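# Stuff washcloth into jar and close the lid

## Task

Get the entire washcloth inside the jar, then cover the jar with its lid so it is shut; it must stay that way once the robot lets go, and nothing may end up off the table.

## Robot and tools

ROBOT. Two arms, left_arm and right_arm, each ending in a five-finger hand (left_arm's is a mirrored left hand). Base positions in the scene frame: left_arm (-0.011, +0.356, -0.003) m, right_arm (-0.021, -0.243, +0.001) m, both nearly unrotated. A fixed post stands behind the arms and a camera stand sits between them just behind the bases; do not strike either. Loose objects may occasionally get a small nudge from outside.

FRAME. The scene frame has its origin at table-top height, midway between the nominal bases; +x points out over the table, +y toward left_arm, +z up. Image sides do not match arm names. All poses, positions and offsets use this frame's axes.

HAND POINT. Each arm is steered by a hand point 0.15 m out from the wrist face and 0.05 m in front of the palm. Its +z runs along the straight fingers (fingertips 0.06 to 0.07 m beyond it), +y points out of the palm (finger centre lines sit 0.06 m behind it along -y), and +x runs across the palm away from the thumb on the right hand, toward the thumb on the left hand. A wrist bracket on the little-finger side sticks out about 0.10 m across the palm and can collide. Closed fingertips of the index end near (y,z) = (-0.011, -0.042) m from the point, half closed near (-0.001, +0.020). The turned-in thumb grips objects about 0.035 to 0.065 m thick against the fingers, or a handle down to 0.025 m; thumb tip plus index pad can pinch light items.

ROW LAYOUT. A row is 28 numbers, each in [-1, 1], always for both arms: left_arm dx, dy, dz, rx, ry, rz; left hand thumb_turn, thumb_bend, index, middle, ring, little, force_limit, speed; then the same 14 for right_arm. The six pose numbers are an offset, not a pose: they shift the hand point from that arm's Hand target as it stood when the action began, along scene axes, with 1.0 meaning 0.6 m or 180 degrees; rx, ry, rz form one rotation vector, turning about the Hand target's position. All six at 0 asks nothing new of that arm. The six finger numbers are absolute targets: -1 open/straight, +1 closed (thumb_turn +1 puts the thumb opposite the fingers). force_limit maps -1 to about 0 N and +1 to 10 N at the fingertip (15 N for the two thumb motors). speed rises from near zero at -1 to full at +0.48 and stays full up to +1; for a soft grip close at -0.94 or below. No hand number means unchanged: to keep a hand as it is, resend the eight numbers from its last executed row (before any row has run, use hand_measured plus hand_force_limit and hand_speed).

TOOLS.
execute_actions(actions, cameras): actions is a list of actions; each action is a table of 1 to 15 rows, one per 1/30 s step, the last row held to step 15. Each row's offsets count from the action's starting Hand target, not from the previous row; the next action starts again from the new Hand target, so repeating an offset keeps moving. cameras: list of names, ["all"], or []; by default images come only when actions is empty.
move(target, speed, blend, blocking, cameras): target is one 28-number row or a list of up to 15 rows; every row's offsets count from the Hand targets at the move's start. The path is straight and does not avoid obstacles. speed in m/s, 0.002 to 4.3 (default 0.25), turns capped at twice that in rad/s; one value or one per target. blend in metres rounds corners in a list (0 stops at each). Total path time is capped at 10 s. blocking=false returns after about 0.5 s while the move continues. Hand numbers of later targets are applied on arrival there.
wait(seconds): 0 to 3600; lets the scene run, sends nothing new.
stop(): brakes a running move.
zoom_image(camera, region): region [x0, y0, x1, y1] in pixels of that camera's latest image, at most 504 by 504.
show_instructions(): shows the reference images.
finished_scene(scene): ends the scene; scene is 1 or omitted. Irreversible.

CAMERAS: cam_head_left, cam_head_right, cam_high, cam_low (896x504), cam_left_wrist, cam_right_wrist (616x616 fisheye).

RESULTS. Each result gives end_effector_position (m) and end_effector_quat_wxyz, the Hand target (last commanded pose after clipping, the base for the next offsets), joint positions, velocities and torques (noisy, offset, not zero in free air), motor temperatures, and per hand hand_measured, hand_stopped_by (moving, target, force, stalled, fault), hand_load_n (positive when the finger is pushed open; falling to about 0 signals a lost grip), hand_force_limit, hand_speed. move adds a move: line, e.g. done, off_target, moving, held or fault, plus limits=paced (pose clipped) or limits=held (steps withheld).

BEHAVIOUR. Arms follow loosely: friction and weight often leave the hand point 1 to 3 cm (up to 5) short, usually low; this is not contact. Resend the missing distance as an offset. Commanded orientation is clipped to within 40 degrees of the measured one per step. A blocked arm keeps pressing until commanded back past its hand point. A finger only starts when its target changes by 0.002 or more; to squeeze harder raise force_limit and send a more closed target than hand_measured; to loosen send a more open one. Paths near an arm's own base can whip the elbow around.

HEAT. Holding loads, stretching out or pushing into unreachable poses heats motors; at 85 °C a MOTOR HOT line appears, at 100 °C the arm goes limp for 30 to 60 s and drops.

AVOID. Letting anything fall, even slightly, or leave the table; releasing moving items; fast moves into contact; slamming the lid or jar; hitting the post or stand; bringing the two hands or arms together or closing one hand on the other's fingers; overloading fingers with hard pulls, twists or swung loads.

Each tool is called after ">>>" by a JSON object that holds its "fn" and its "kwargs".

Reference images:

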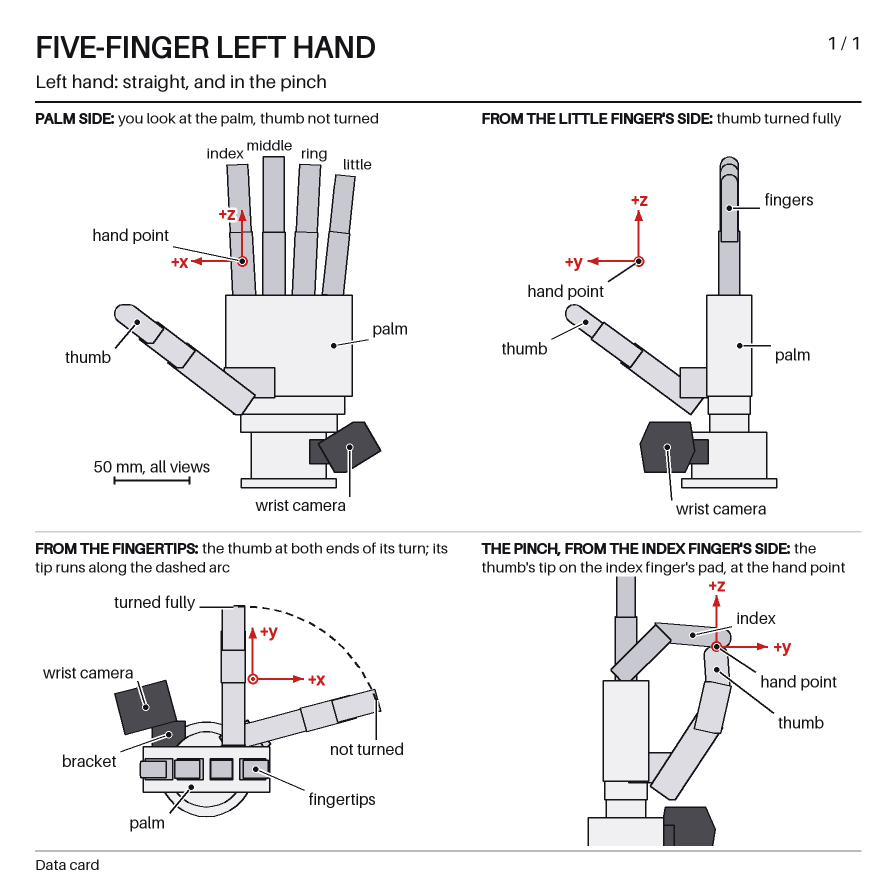

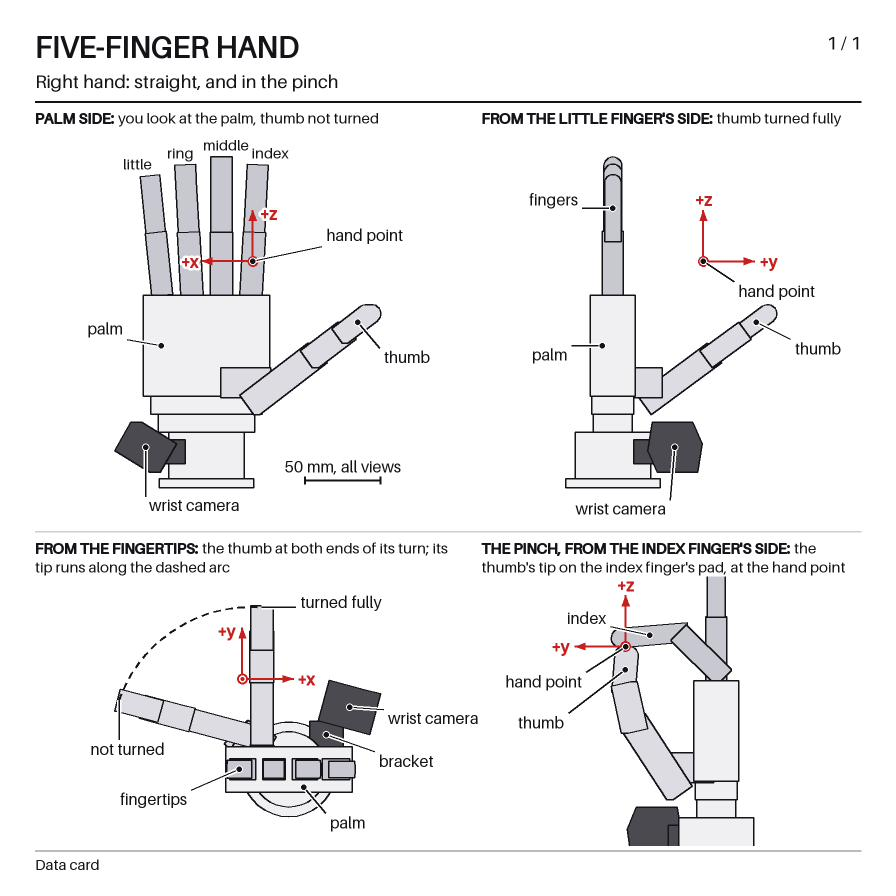

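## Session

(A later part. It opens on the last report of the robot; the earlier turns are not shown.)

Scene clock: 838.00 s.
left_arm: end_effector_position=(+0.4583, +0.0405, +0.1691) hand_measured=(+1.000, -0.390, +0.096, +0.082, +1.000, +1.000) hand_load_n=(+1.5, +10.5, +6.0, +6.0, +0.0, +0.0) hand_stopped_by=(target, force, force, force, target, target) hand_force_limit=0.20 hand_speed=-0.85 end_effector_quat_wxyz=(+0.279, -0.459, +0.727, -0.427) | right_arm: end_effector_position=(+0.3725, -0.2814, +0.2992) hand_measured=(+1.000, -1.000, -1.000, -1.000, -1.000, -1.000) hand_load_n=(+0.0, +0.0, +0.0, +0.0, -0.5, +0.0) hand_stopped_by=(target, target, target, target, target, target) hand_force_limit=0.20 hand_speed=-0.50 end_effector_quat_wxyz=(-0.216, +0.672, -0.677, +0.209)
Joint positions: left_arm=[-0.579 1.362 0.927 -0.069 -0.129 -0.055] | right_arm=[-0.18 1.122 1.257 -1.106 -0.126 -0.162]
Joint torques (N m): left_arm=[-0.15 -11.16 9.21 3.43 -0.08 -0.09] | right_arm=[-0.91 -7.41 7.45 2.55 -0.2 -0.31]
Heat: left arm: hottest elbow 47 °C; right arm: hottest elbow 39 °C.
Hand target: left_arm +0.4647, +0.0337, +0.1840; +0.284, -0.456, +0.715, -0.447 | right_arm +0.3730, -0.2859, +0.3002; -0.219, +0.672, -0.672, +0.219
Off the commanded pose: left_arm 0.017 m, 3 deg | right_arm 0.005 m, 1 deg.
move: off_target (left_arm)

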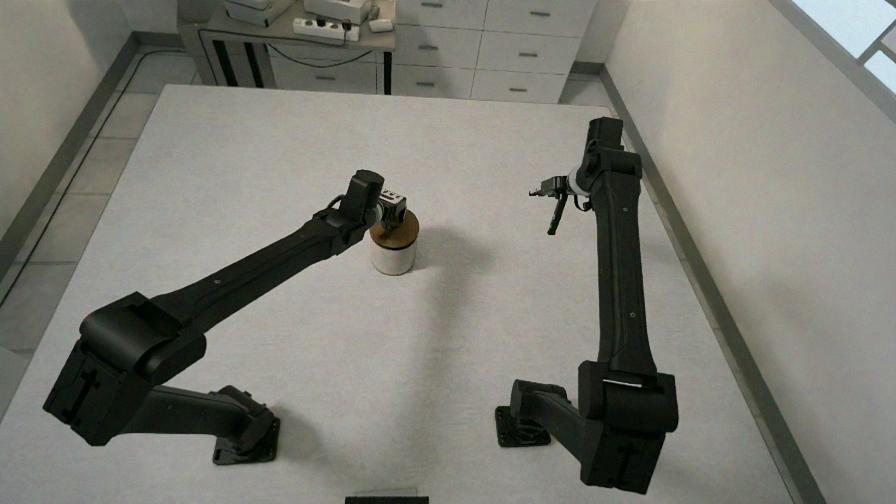

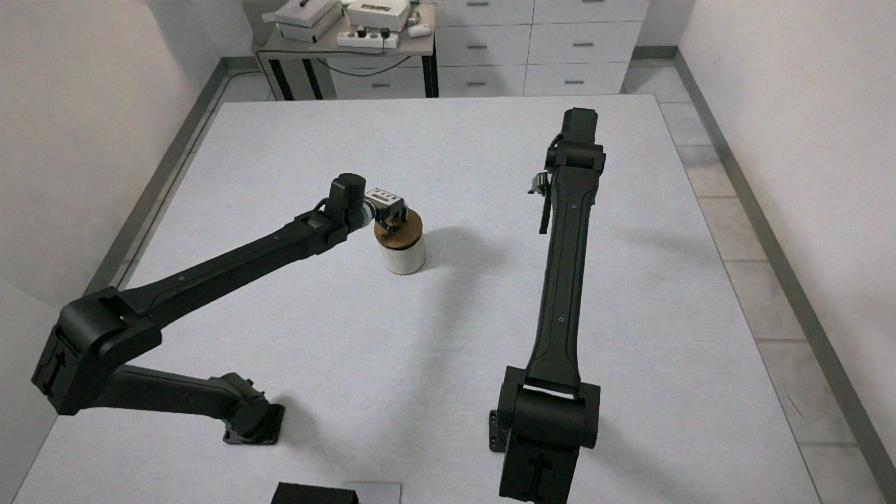

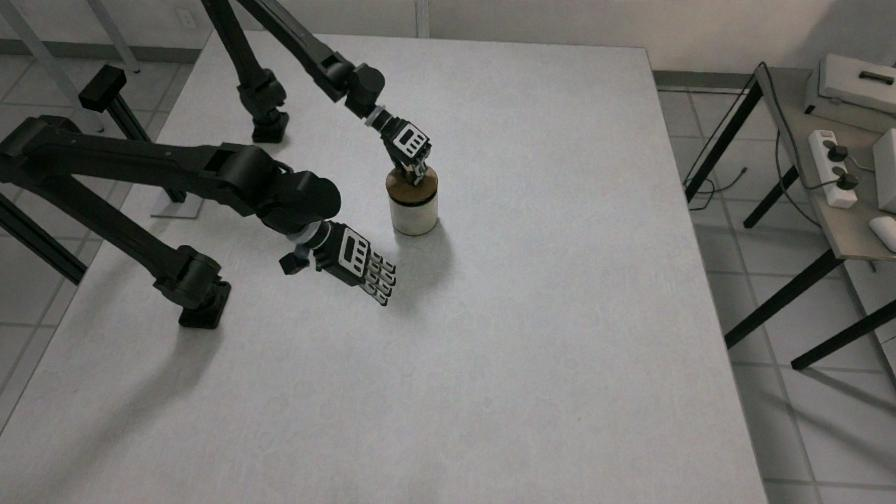

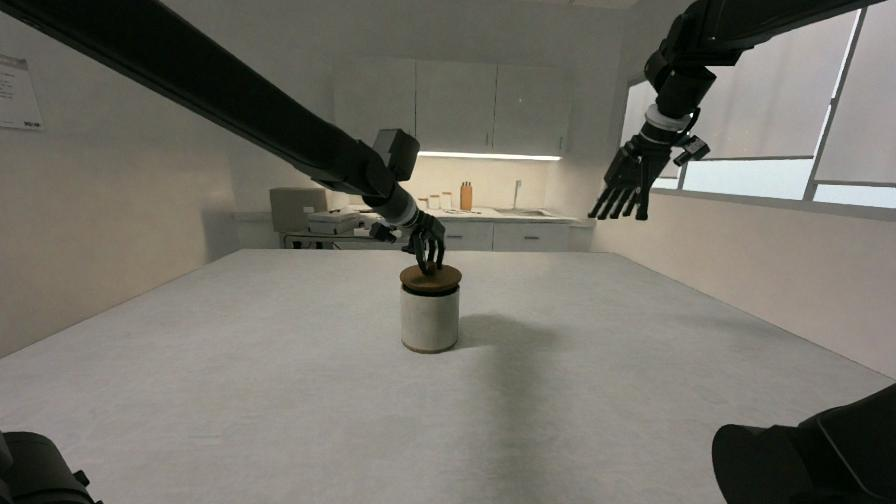

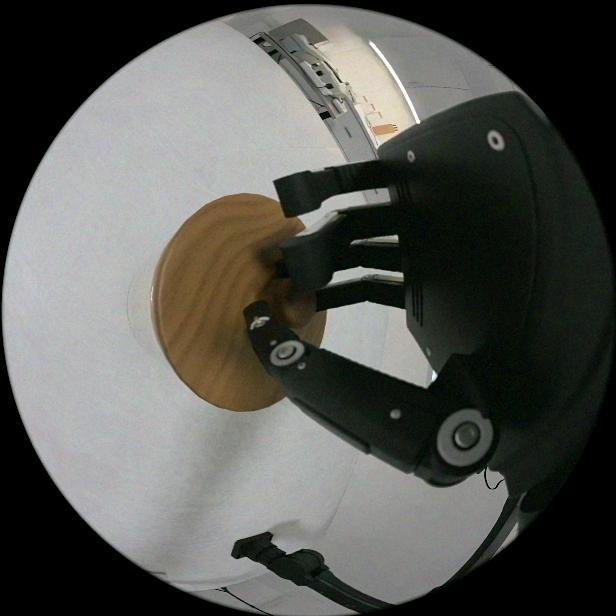

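>>> {"fn": "move", "kwargs": {"target": [[0.005,0.003,-0.013,0,0,0,1,0.05,0.35,0.35,1,1,0.2,-0.85, 0,0,0,0,0,0,1,-1,-1,-1,-1,-1,0.2,-0.5]], "cameras": ["cam_head_left","cam_head_right","cam_high","cam_low","cam_left_wrist"], "speed": 0.03}}

>>> {"fn": "zoom_image", "kwargs": {"camera": "cam_head_left", "region": [330, 150, 450, 270]}}

>>> {"fn": "zoom_image", "kwargs": {"camera": "cam_high", "region": [350, 120, 470, 240]}}

>>> {"fn": "zoom_image", "kwargs": {"camera": "cam_low", "region": [360, 200, 500, 340]}}

Scene clock: 851.70 s.
left_arm: end_effector_position=(+0.4592, +0.0388, +0.1629) hand_measured=(+1.000, -0.390, +0.096, +0.082, +1.000, +1.000) hand_load_n=(+1.5, +11.0, +6.5, +6.0, +0.5, +0.0) hand_stopped_by=(target, force, force, force, target, target) hand_force_limit=0.20 hand_speed=-0.85 end_effector_quat_wxyz=(+0.278, -0.458, +0.727, -0.429) | right_arm: end_effector_position=(+0.3725, -0.2814, +0.2992) hand_measured=(+1.000, -1.000, -1.000, -1.000, -1.000, -1.000) hand_load_n=(+0.0, +0.0, +0.0, +0.0, -0.5, -0.5) hand_stopped_by=(target, target, target, target, target, target) hand_force_limit=0.20 hand_speed=-0.50 end_effector_quat_wxyz=(-0.216, +0.672, -0.677, +0.209)
Joint positions: left_arm=[-0.579 1.374 0.918 -0.046 -0.124 -0.055] | right_arm=[-0.18 1.122 1.257 -1.106 -0.126 -0.162]
Joint torques (N m): left_arm=[0.73 -10.46 9.13 3.38 0.01 -0.08] | right_arm=[-0.91 -7.41 7.43 2.51 -0.21 -0.3]
Heat: left arm: hottest elbow 47 °C; right arm: hottest elbow 39 °C.
Hand target: left_arm +0.4677, +0.0355, +0.1762; +0.284, -0.456, +0.715, -0.447 | right_arm +0.3730, -0.2859, +0.3002; -0.219, +0.672, -0.672, +0.219
Off the commanded pose: left_arm 0.016 m, 3 deg | right_arm 0.005 m, 1 deg.
move: off_target (left_arm)

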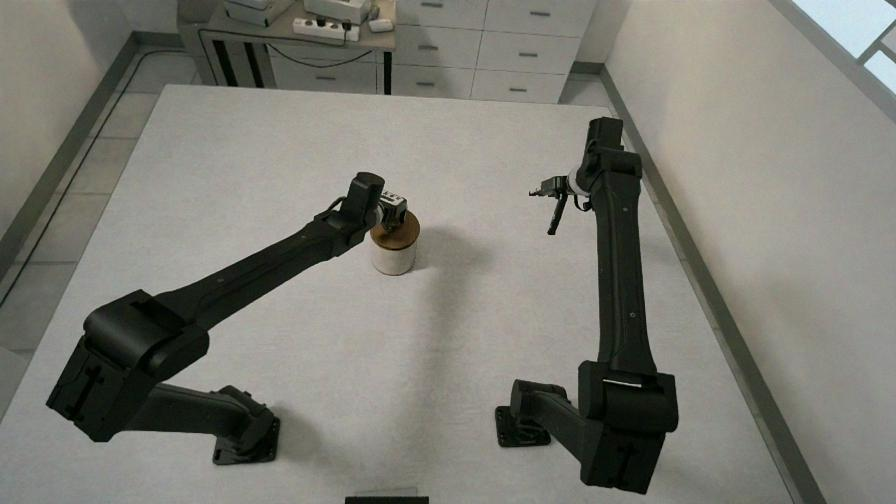

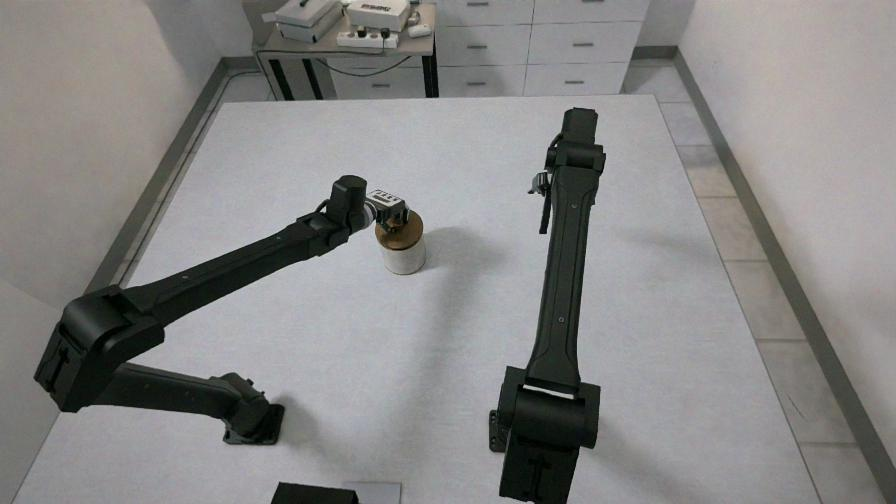

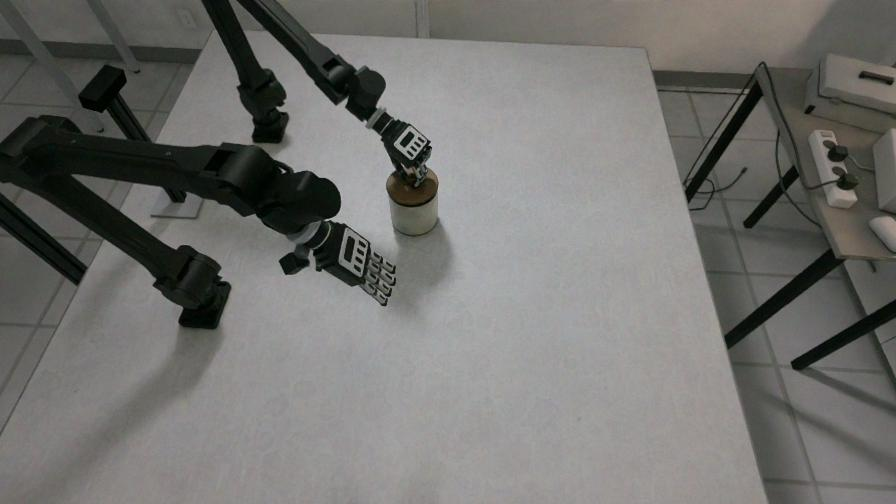

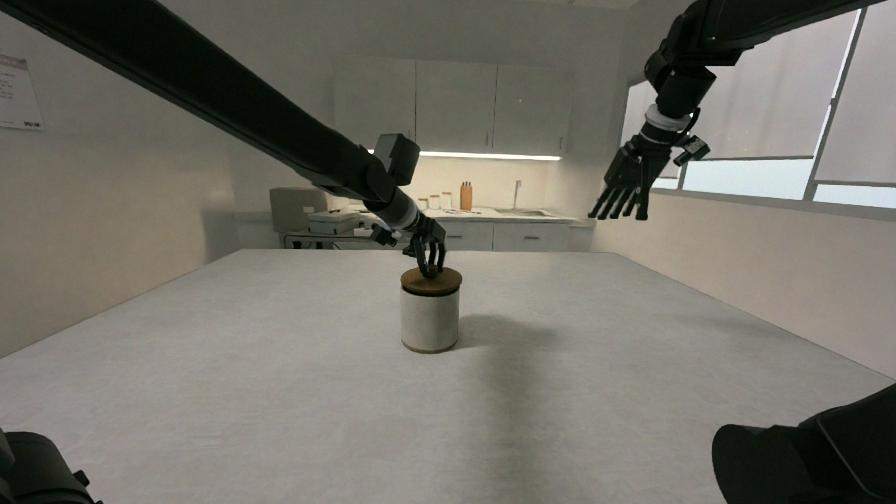

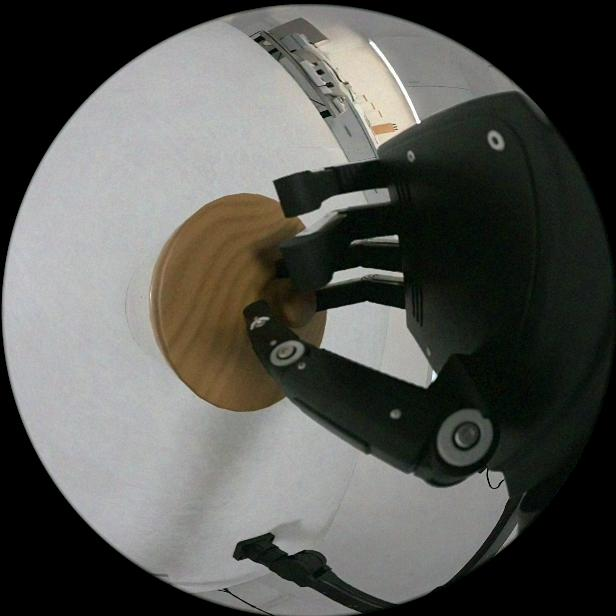

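Scaled by 4.200 from the camera's image (finer frame: 1280x720).

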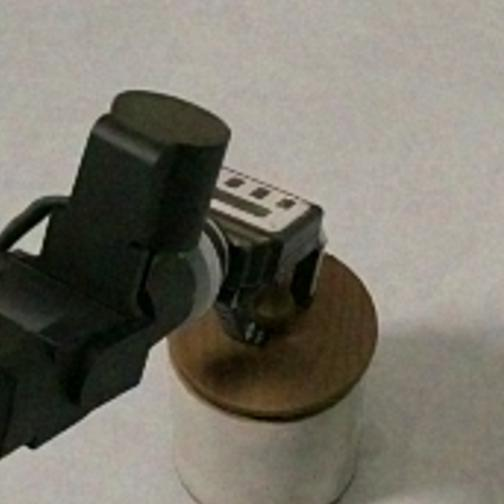

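Scaled by 4.200 from the camera's image (finer frame: 1280x720).

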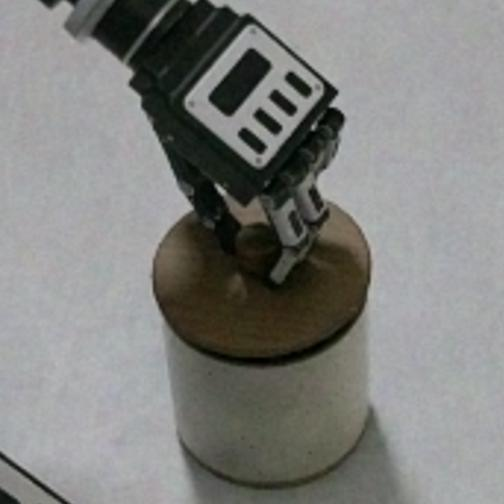

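Scaled by 3.600 from the camera's image (finer frame: 1280x720).

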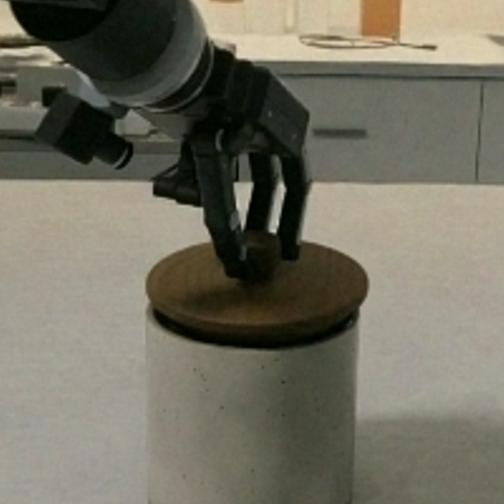

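>>> {"fn": "move", "kwargs": {"target": [[0.004,0.024,0.01,0,0,0,1,0.05,0.35,0.35,1,1,0.2,-0.85, 0,0,0,0,0,0,1,-1,-1,-1,-1,-1,0.2,-0.5]], "cameras": ["cam_head_left","cam_high","cam_low","cam_left_wrist"], "speed": 0.03}}

>>> {"fn": "zoom_image", "kwargs": {"camera": "cam_head_left", "region": [330, 150, 450, 270]}}

>>> {"fn": "zoom_image", "kwargs": {"camera": "cam_high", "region": [350, 120, 470, 240]}}

>>> {"fn": "zoom_image", "kwargs": {"camera": "cam_low", "region": [360, 200, 500, 340]}}

Scene clock: 866.00 s.
left_arm: end_effector_position=(+0.4632, +0.0452, +0.1642) hand_measured=(+1.000, -0.390, +0.096, +0.082, +1.000, +1.000) hand_load_n=(+1.0, +10.5, +7.0, +5.5, +0.0, +0.0) hand_stopped_by=(target, force, force, force, target, target) hand_force_limit=0.20 hand_speed=-0.85 end_effector_quat_wxyz=(+0.272, -0.460, +0.726, -0.433) | right_arm: end_effector_position=(+0.3725, -0.2814, +0.2992) hand_measured=(+1.000, -1.000, -1.000, -1.000, -1.000, -1.000) hand_load_n=(+0.0, -0.5, +0.0, +0.0, +0.0, +0.0) hand_stopped_by=(target, target, target, target, target, target) hand_force_limit=0.20 hand_speed=-0.50 end_effector_quat_wxyz=(-0.216, +0.672, -0.677, +0.209)
Joint positions: left_arm=[-0.556 1.372 0.918 -0.046 -0.095 -0.055] | right_arm=[-0.18 1.122 1.257 -1.106 -0.126 -0.162]
Joint torques (N m): left_arm=[0.67 -11.58 8.96 2.61 -0.1 0.09] | right_arm=[-0.85 -7.41 7.43 2.52 -0.21 -0.3]
Heat: left arm: hottest elbow 48 °C; right arm: hottest elbow 39 °C.
Hand target: left_arm +0.4702, +0.0500, +0.1822; +0.284, -0.456, +0.715, -0.447 | right_arm +0.3730, -0.2859, +0.3002; -0.219, +0.672, -0.672, +0.219
Off the commanded pose: left_arm 0.020 m, 2 deg | right_arm 0.005 m, 1 deg.
move: off_target (left_arm)

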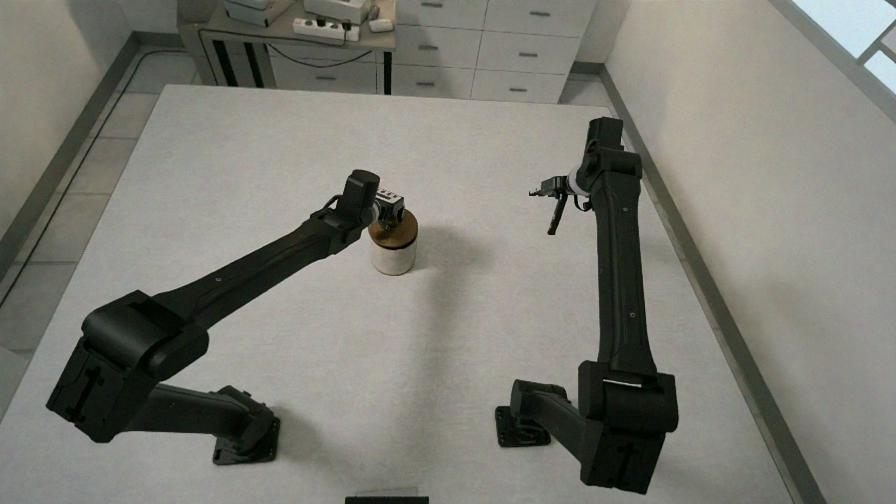

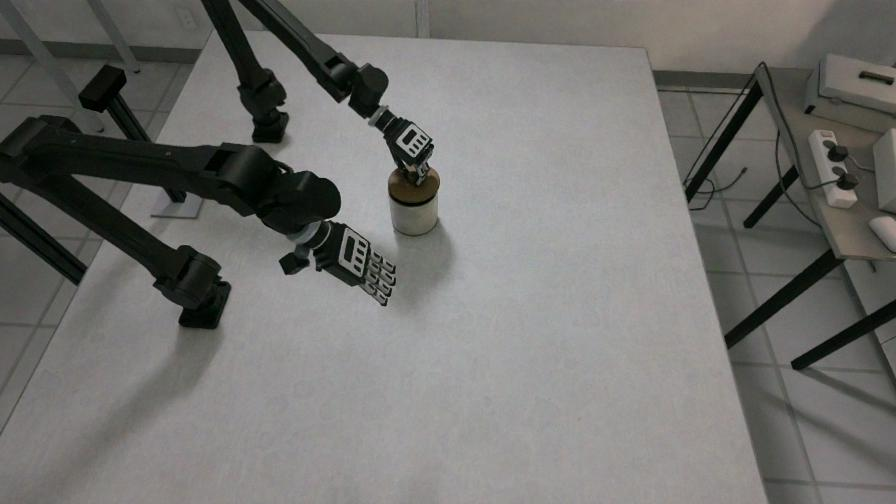

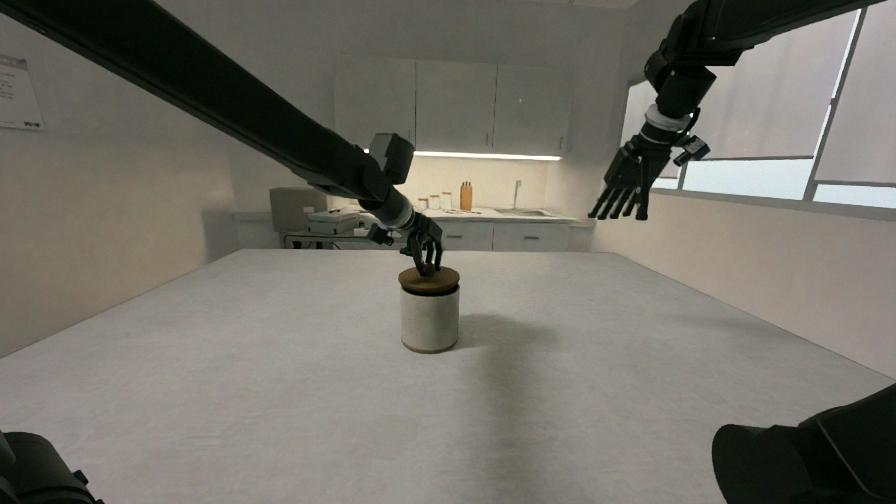

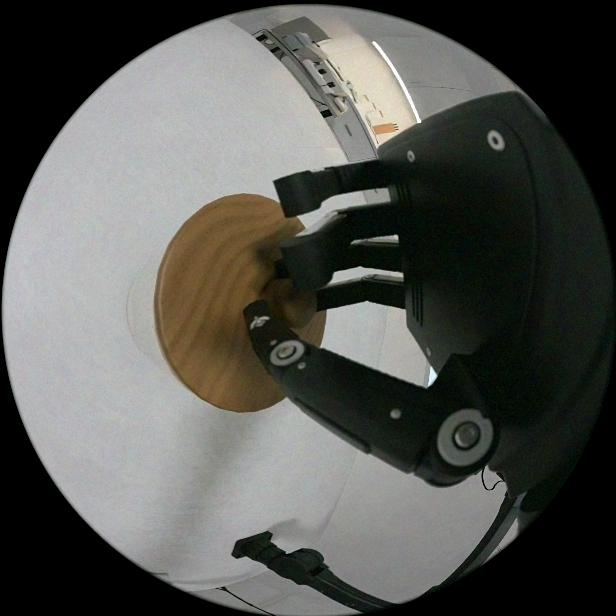

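Scaled by 4.200 from the camera's image (finer frame: 1280x720).

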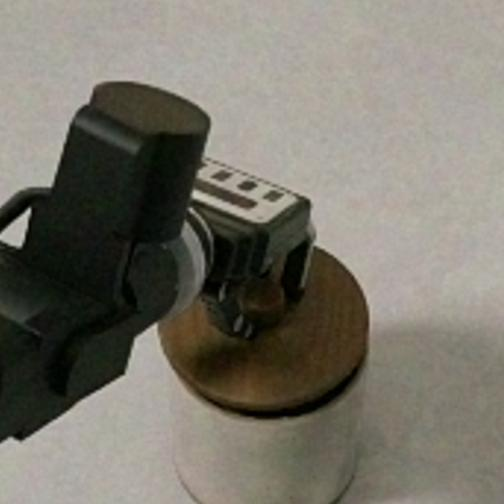

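Scaled by 4.200 from the camera's image (finer frame: 1280x720).

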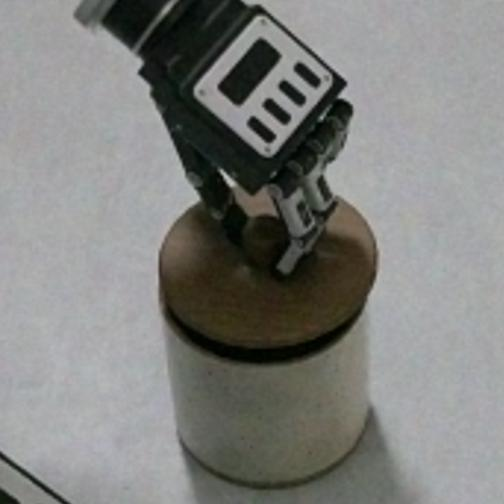

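Scaled by 3.600 from the camera's image (finer frame: 1280x720).

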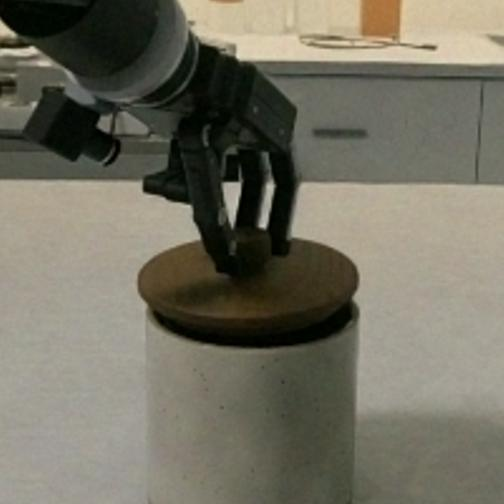

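>>> {"fn": "move", "kwargs": {"target": [[-0.004,-0.020,-0.006,0,0,0,1,0.05,0.35,0.35,1,1,0.2,-0.85, 0,0,0,0,0,0,1,-1,-1,-1,-1,-1,0.2,-0.5]], "cameras": ["cam_head_left","cam_high","cam_low","cam_left_wrist"], "speed": 0.03}}

>>> {"fn": "zoom_image", "kwargs": {"camera": "cam_head_left", "region": [330, 150, 450, 270]}}

>>> {"fn": "zoom_image", "kwargs": {"camera": "cam_high", "region": [350, 120, 470, 240]}}

>>> {"fn": "zoom_image", "kwargs": {"camera": "cam_low", "region": [360, 200, 500, 340]}}

Scene clock: 877.03 s.
left_arm: end_effector_position=(+0.4640, +0.0461, +0.1640) hand_measured=(+1.000, -0.390, +0.096, +0.082, +1.000, +1.000) hand_load_n=(+1.0, +10.5, +7.0, +6.0, +0.5, +0.0) hand_stopped_by=(target, force, force, force, target, target) hand_force_limit=0.20 hand_speed=-0.85 end_effector_quat_wxyz=(+0.278, -0.462, +0.724, -0.430) | right_arm: end_effector_position=(+0.3725, -0.2814, +0.2992) hand_measured=(+1.000, -1.000, -1.000, -1.000, -1.000, -1.000) hand_load_n=(+0.0, +0.0, +0.0, +0.0, +0.0, +0.0) hand_stopped_by=(target, target, target, target, target, target) hand_force_limit=0.20 hand_speed=-0.50 end_effector_quat_wxyz=(-0.216, +0.672, -0.677, +0.209)
Joint positions: left_arm=[-0.56 1.372 0.918 -0.046 -0.113 -0.055] | right_arm=[-0.18 1.122 1.257 -1.106 -0.126 -0.162]
Joint torques (N m): left_arm=[0.03 -10.4 9.13 2.91 -0.33 -0.04] | right_arm=[-0.91 -7.41 7.47 2.51 -0.2 -0.31]
Heat: left arm: hottest elbow 48 °C; right arm: hottest elbow 39 °C.
Hand target: left_arm +0.4677, +0.0379, +0.1785; +0.284, -0.456, +0.715, -0.447 | right_arm +0.3730, -0.2859, +0.3002; -0.219, +0.672, -0.672, +0.219
Off the commanded pose: left_arm 0.017 m, 2 deg | right_arm 0.005 m, 1 deg.
move: off_target (left_arm)

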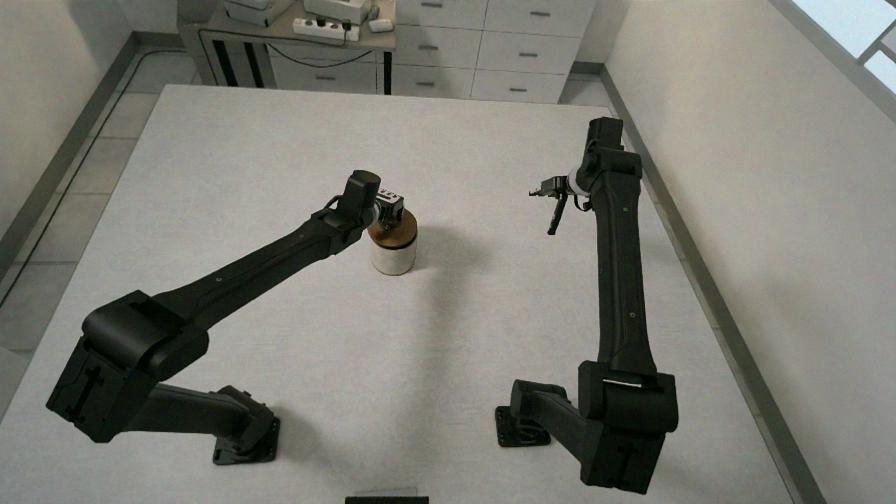

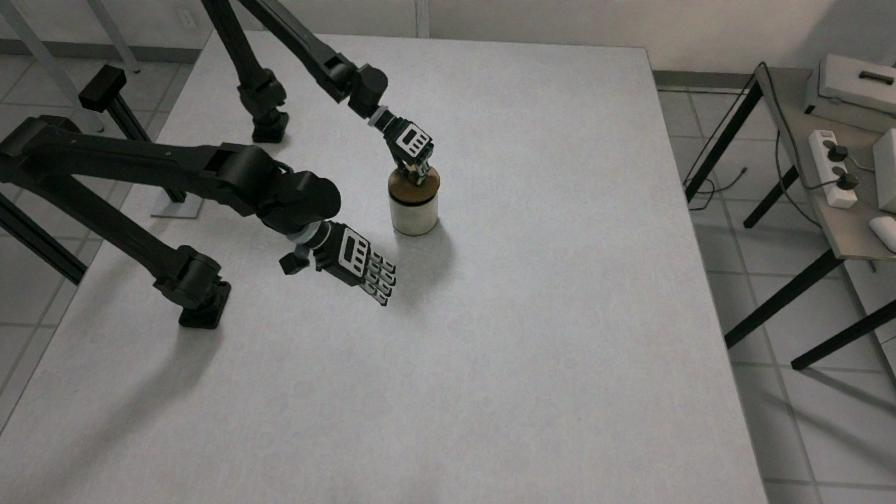

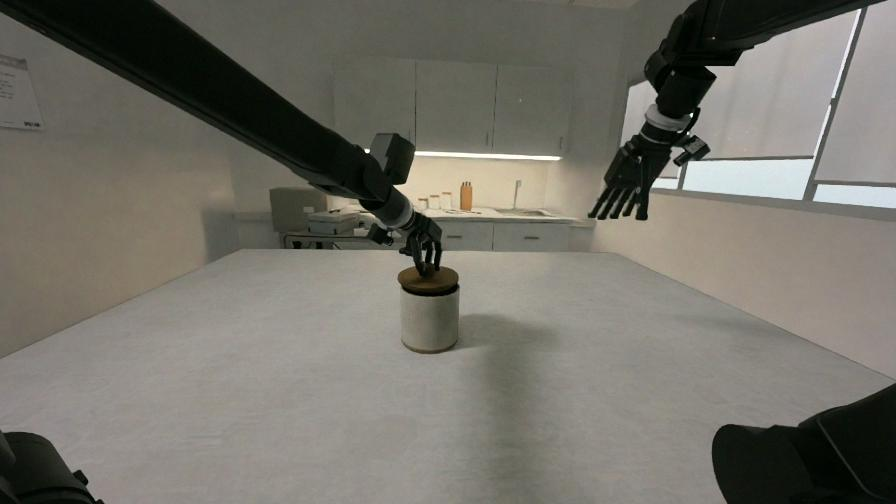

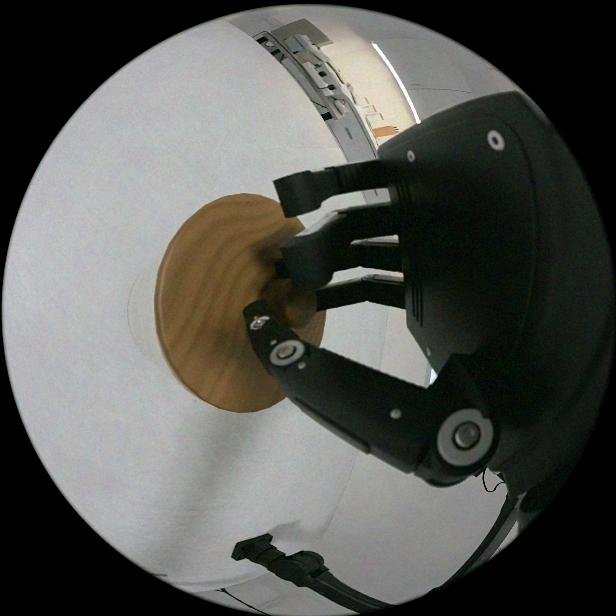

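Scaled by 4.200 from the camera's image (finer frame: 1280x720).

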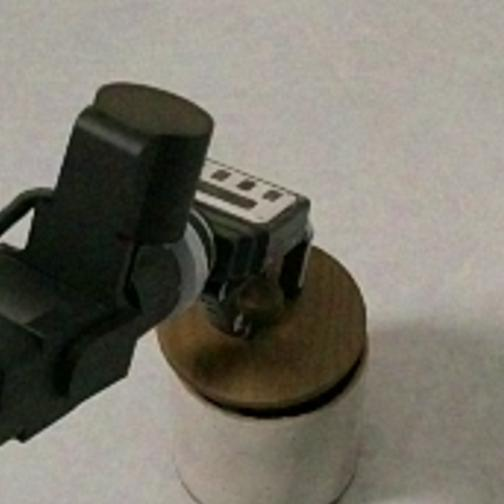

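Scaled by 4.200 from the camera's image (finer frame: 1280x720).

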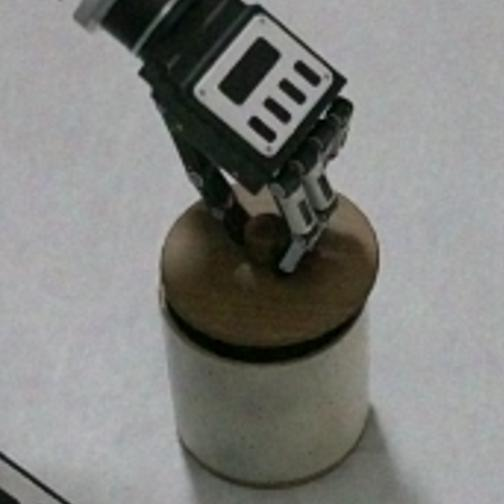

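Scaled by 3.600 from the camera's image (finer frame: 1280x720).

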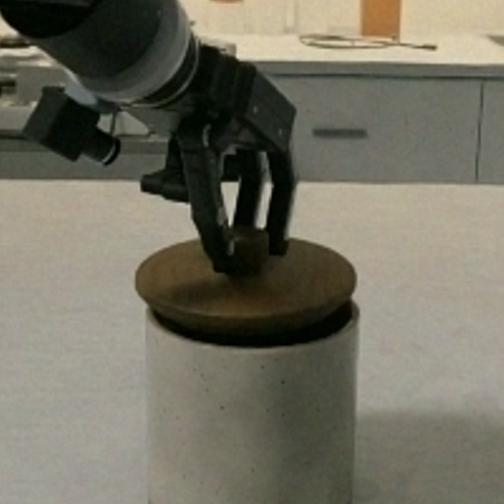

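>>> {"fn": "move", "kwargs": {"target": [[-0.004,-0.012,0.02,0,0,0,1,0.05,0.35,0.35,1,1,0.2,-0.85, 0,0,0,0,0,0,1,-1,-1,-1,-1,-1,0.2,-0.5]], "cameras": ["cam_high","cam_low"], "speed": 0.05}}

>>> {"fn": "zoom_image", "kwargs": {"camera": "cam_high", "region": [350, 120, 470, 240]}}

>>> {"fn": "zoom_image", "kwargs": {"camera": "cam_low", "region": [360, 200, 500, 340]}}

Scene clock: 890.47 s.
left_arm: end_effector_position=(+0.4597, +0.0412, +0.1630) hand_measured=(+1.000, -0.390, +0.096, +0.082, +1.000, +1.000) hand_load_n=(+0.5, +11.0, +6.5, +5.5, +0.0, +0.0) hand_stopped_by=(target, force, force, force, target, target) hand_force_limit=0.20 hand_speed=-0.85 end_effector_quat_wxyz=(+0.279, -0.460, +0.726, -0.427) | right_arm: end_effector_position=(+0.3725, -0.2814, +0.2992) hand_measured=(+1.000, -1.000, -1.000, -1.000, -1.000, -1.000) hand_load_n=(+0.0, +0.0, +0.0, +0.0, +0.0, +0.0) hand_stopped_by=(target, target, target, target, target, target) hand_force_limit=0.20 hand_speed=-0.50 end_effector_quat_wxyz=(-0.216, +0.672, -0.677, +0.209)
Joint positions: left_arm=[-0.577 1.372 0.918 -0.051 -0.129 -0.057] | right_arm=[-0.18 1.122 1.257 -1.106 -0.126 -0.162]
Joint torques (N m): left_arm=[-0.26 -11.75 11.19 1.98 -0.26 -0.18] | right_arm=[-0.91 -7.3 7.43 2.55 -0.2 -0.31]
Heat: left arm: hottest elbow 48 °C; right arm: hottest elbow 39 °C.
Hand target: left_arm +0.4653, +0.0307, +0.1905; +0.284, -0.456, +0.715, -0.447 | right_arm +0.3730, -0.2859, +0.3002; -0.219, +0.672, -0.672, +0.219
Off the commanded pose: left_arm 0.030 m, 3 deg | right_arm 0.005 m, 1 deg.
move: off_target (left_arm)

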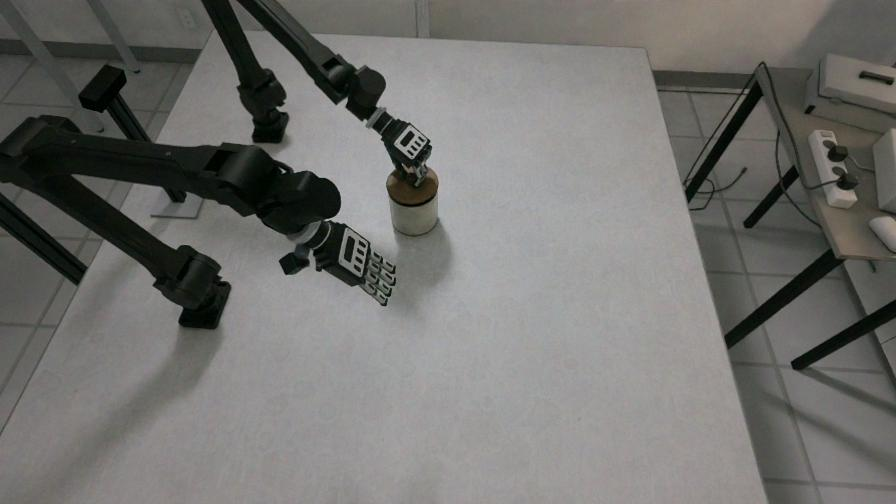

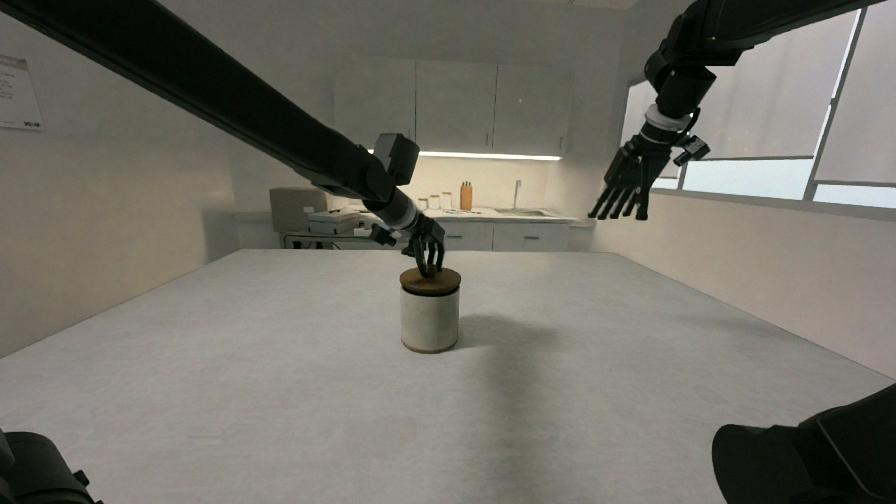

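Scaled by 4.200 from the camera's image (finer frame: 1280x720).

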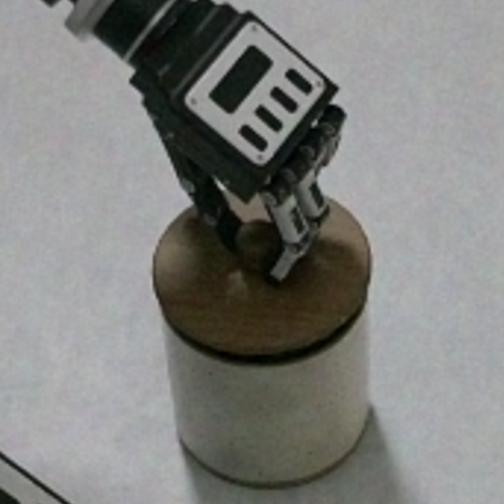

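Scaled by 3.600 from the camera's image (finer frame: 1280x720).

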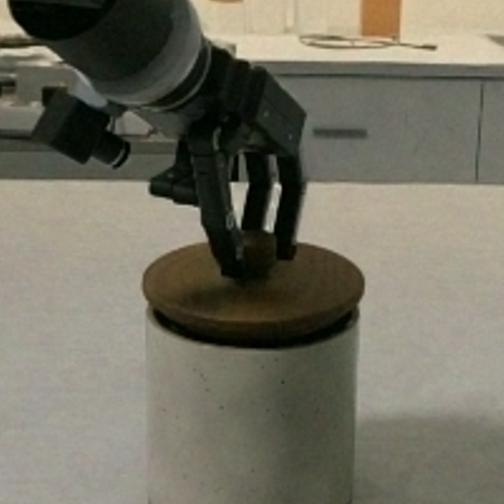

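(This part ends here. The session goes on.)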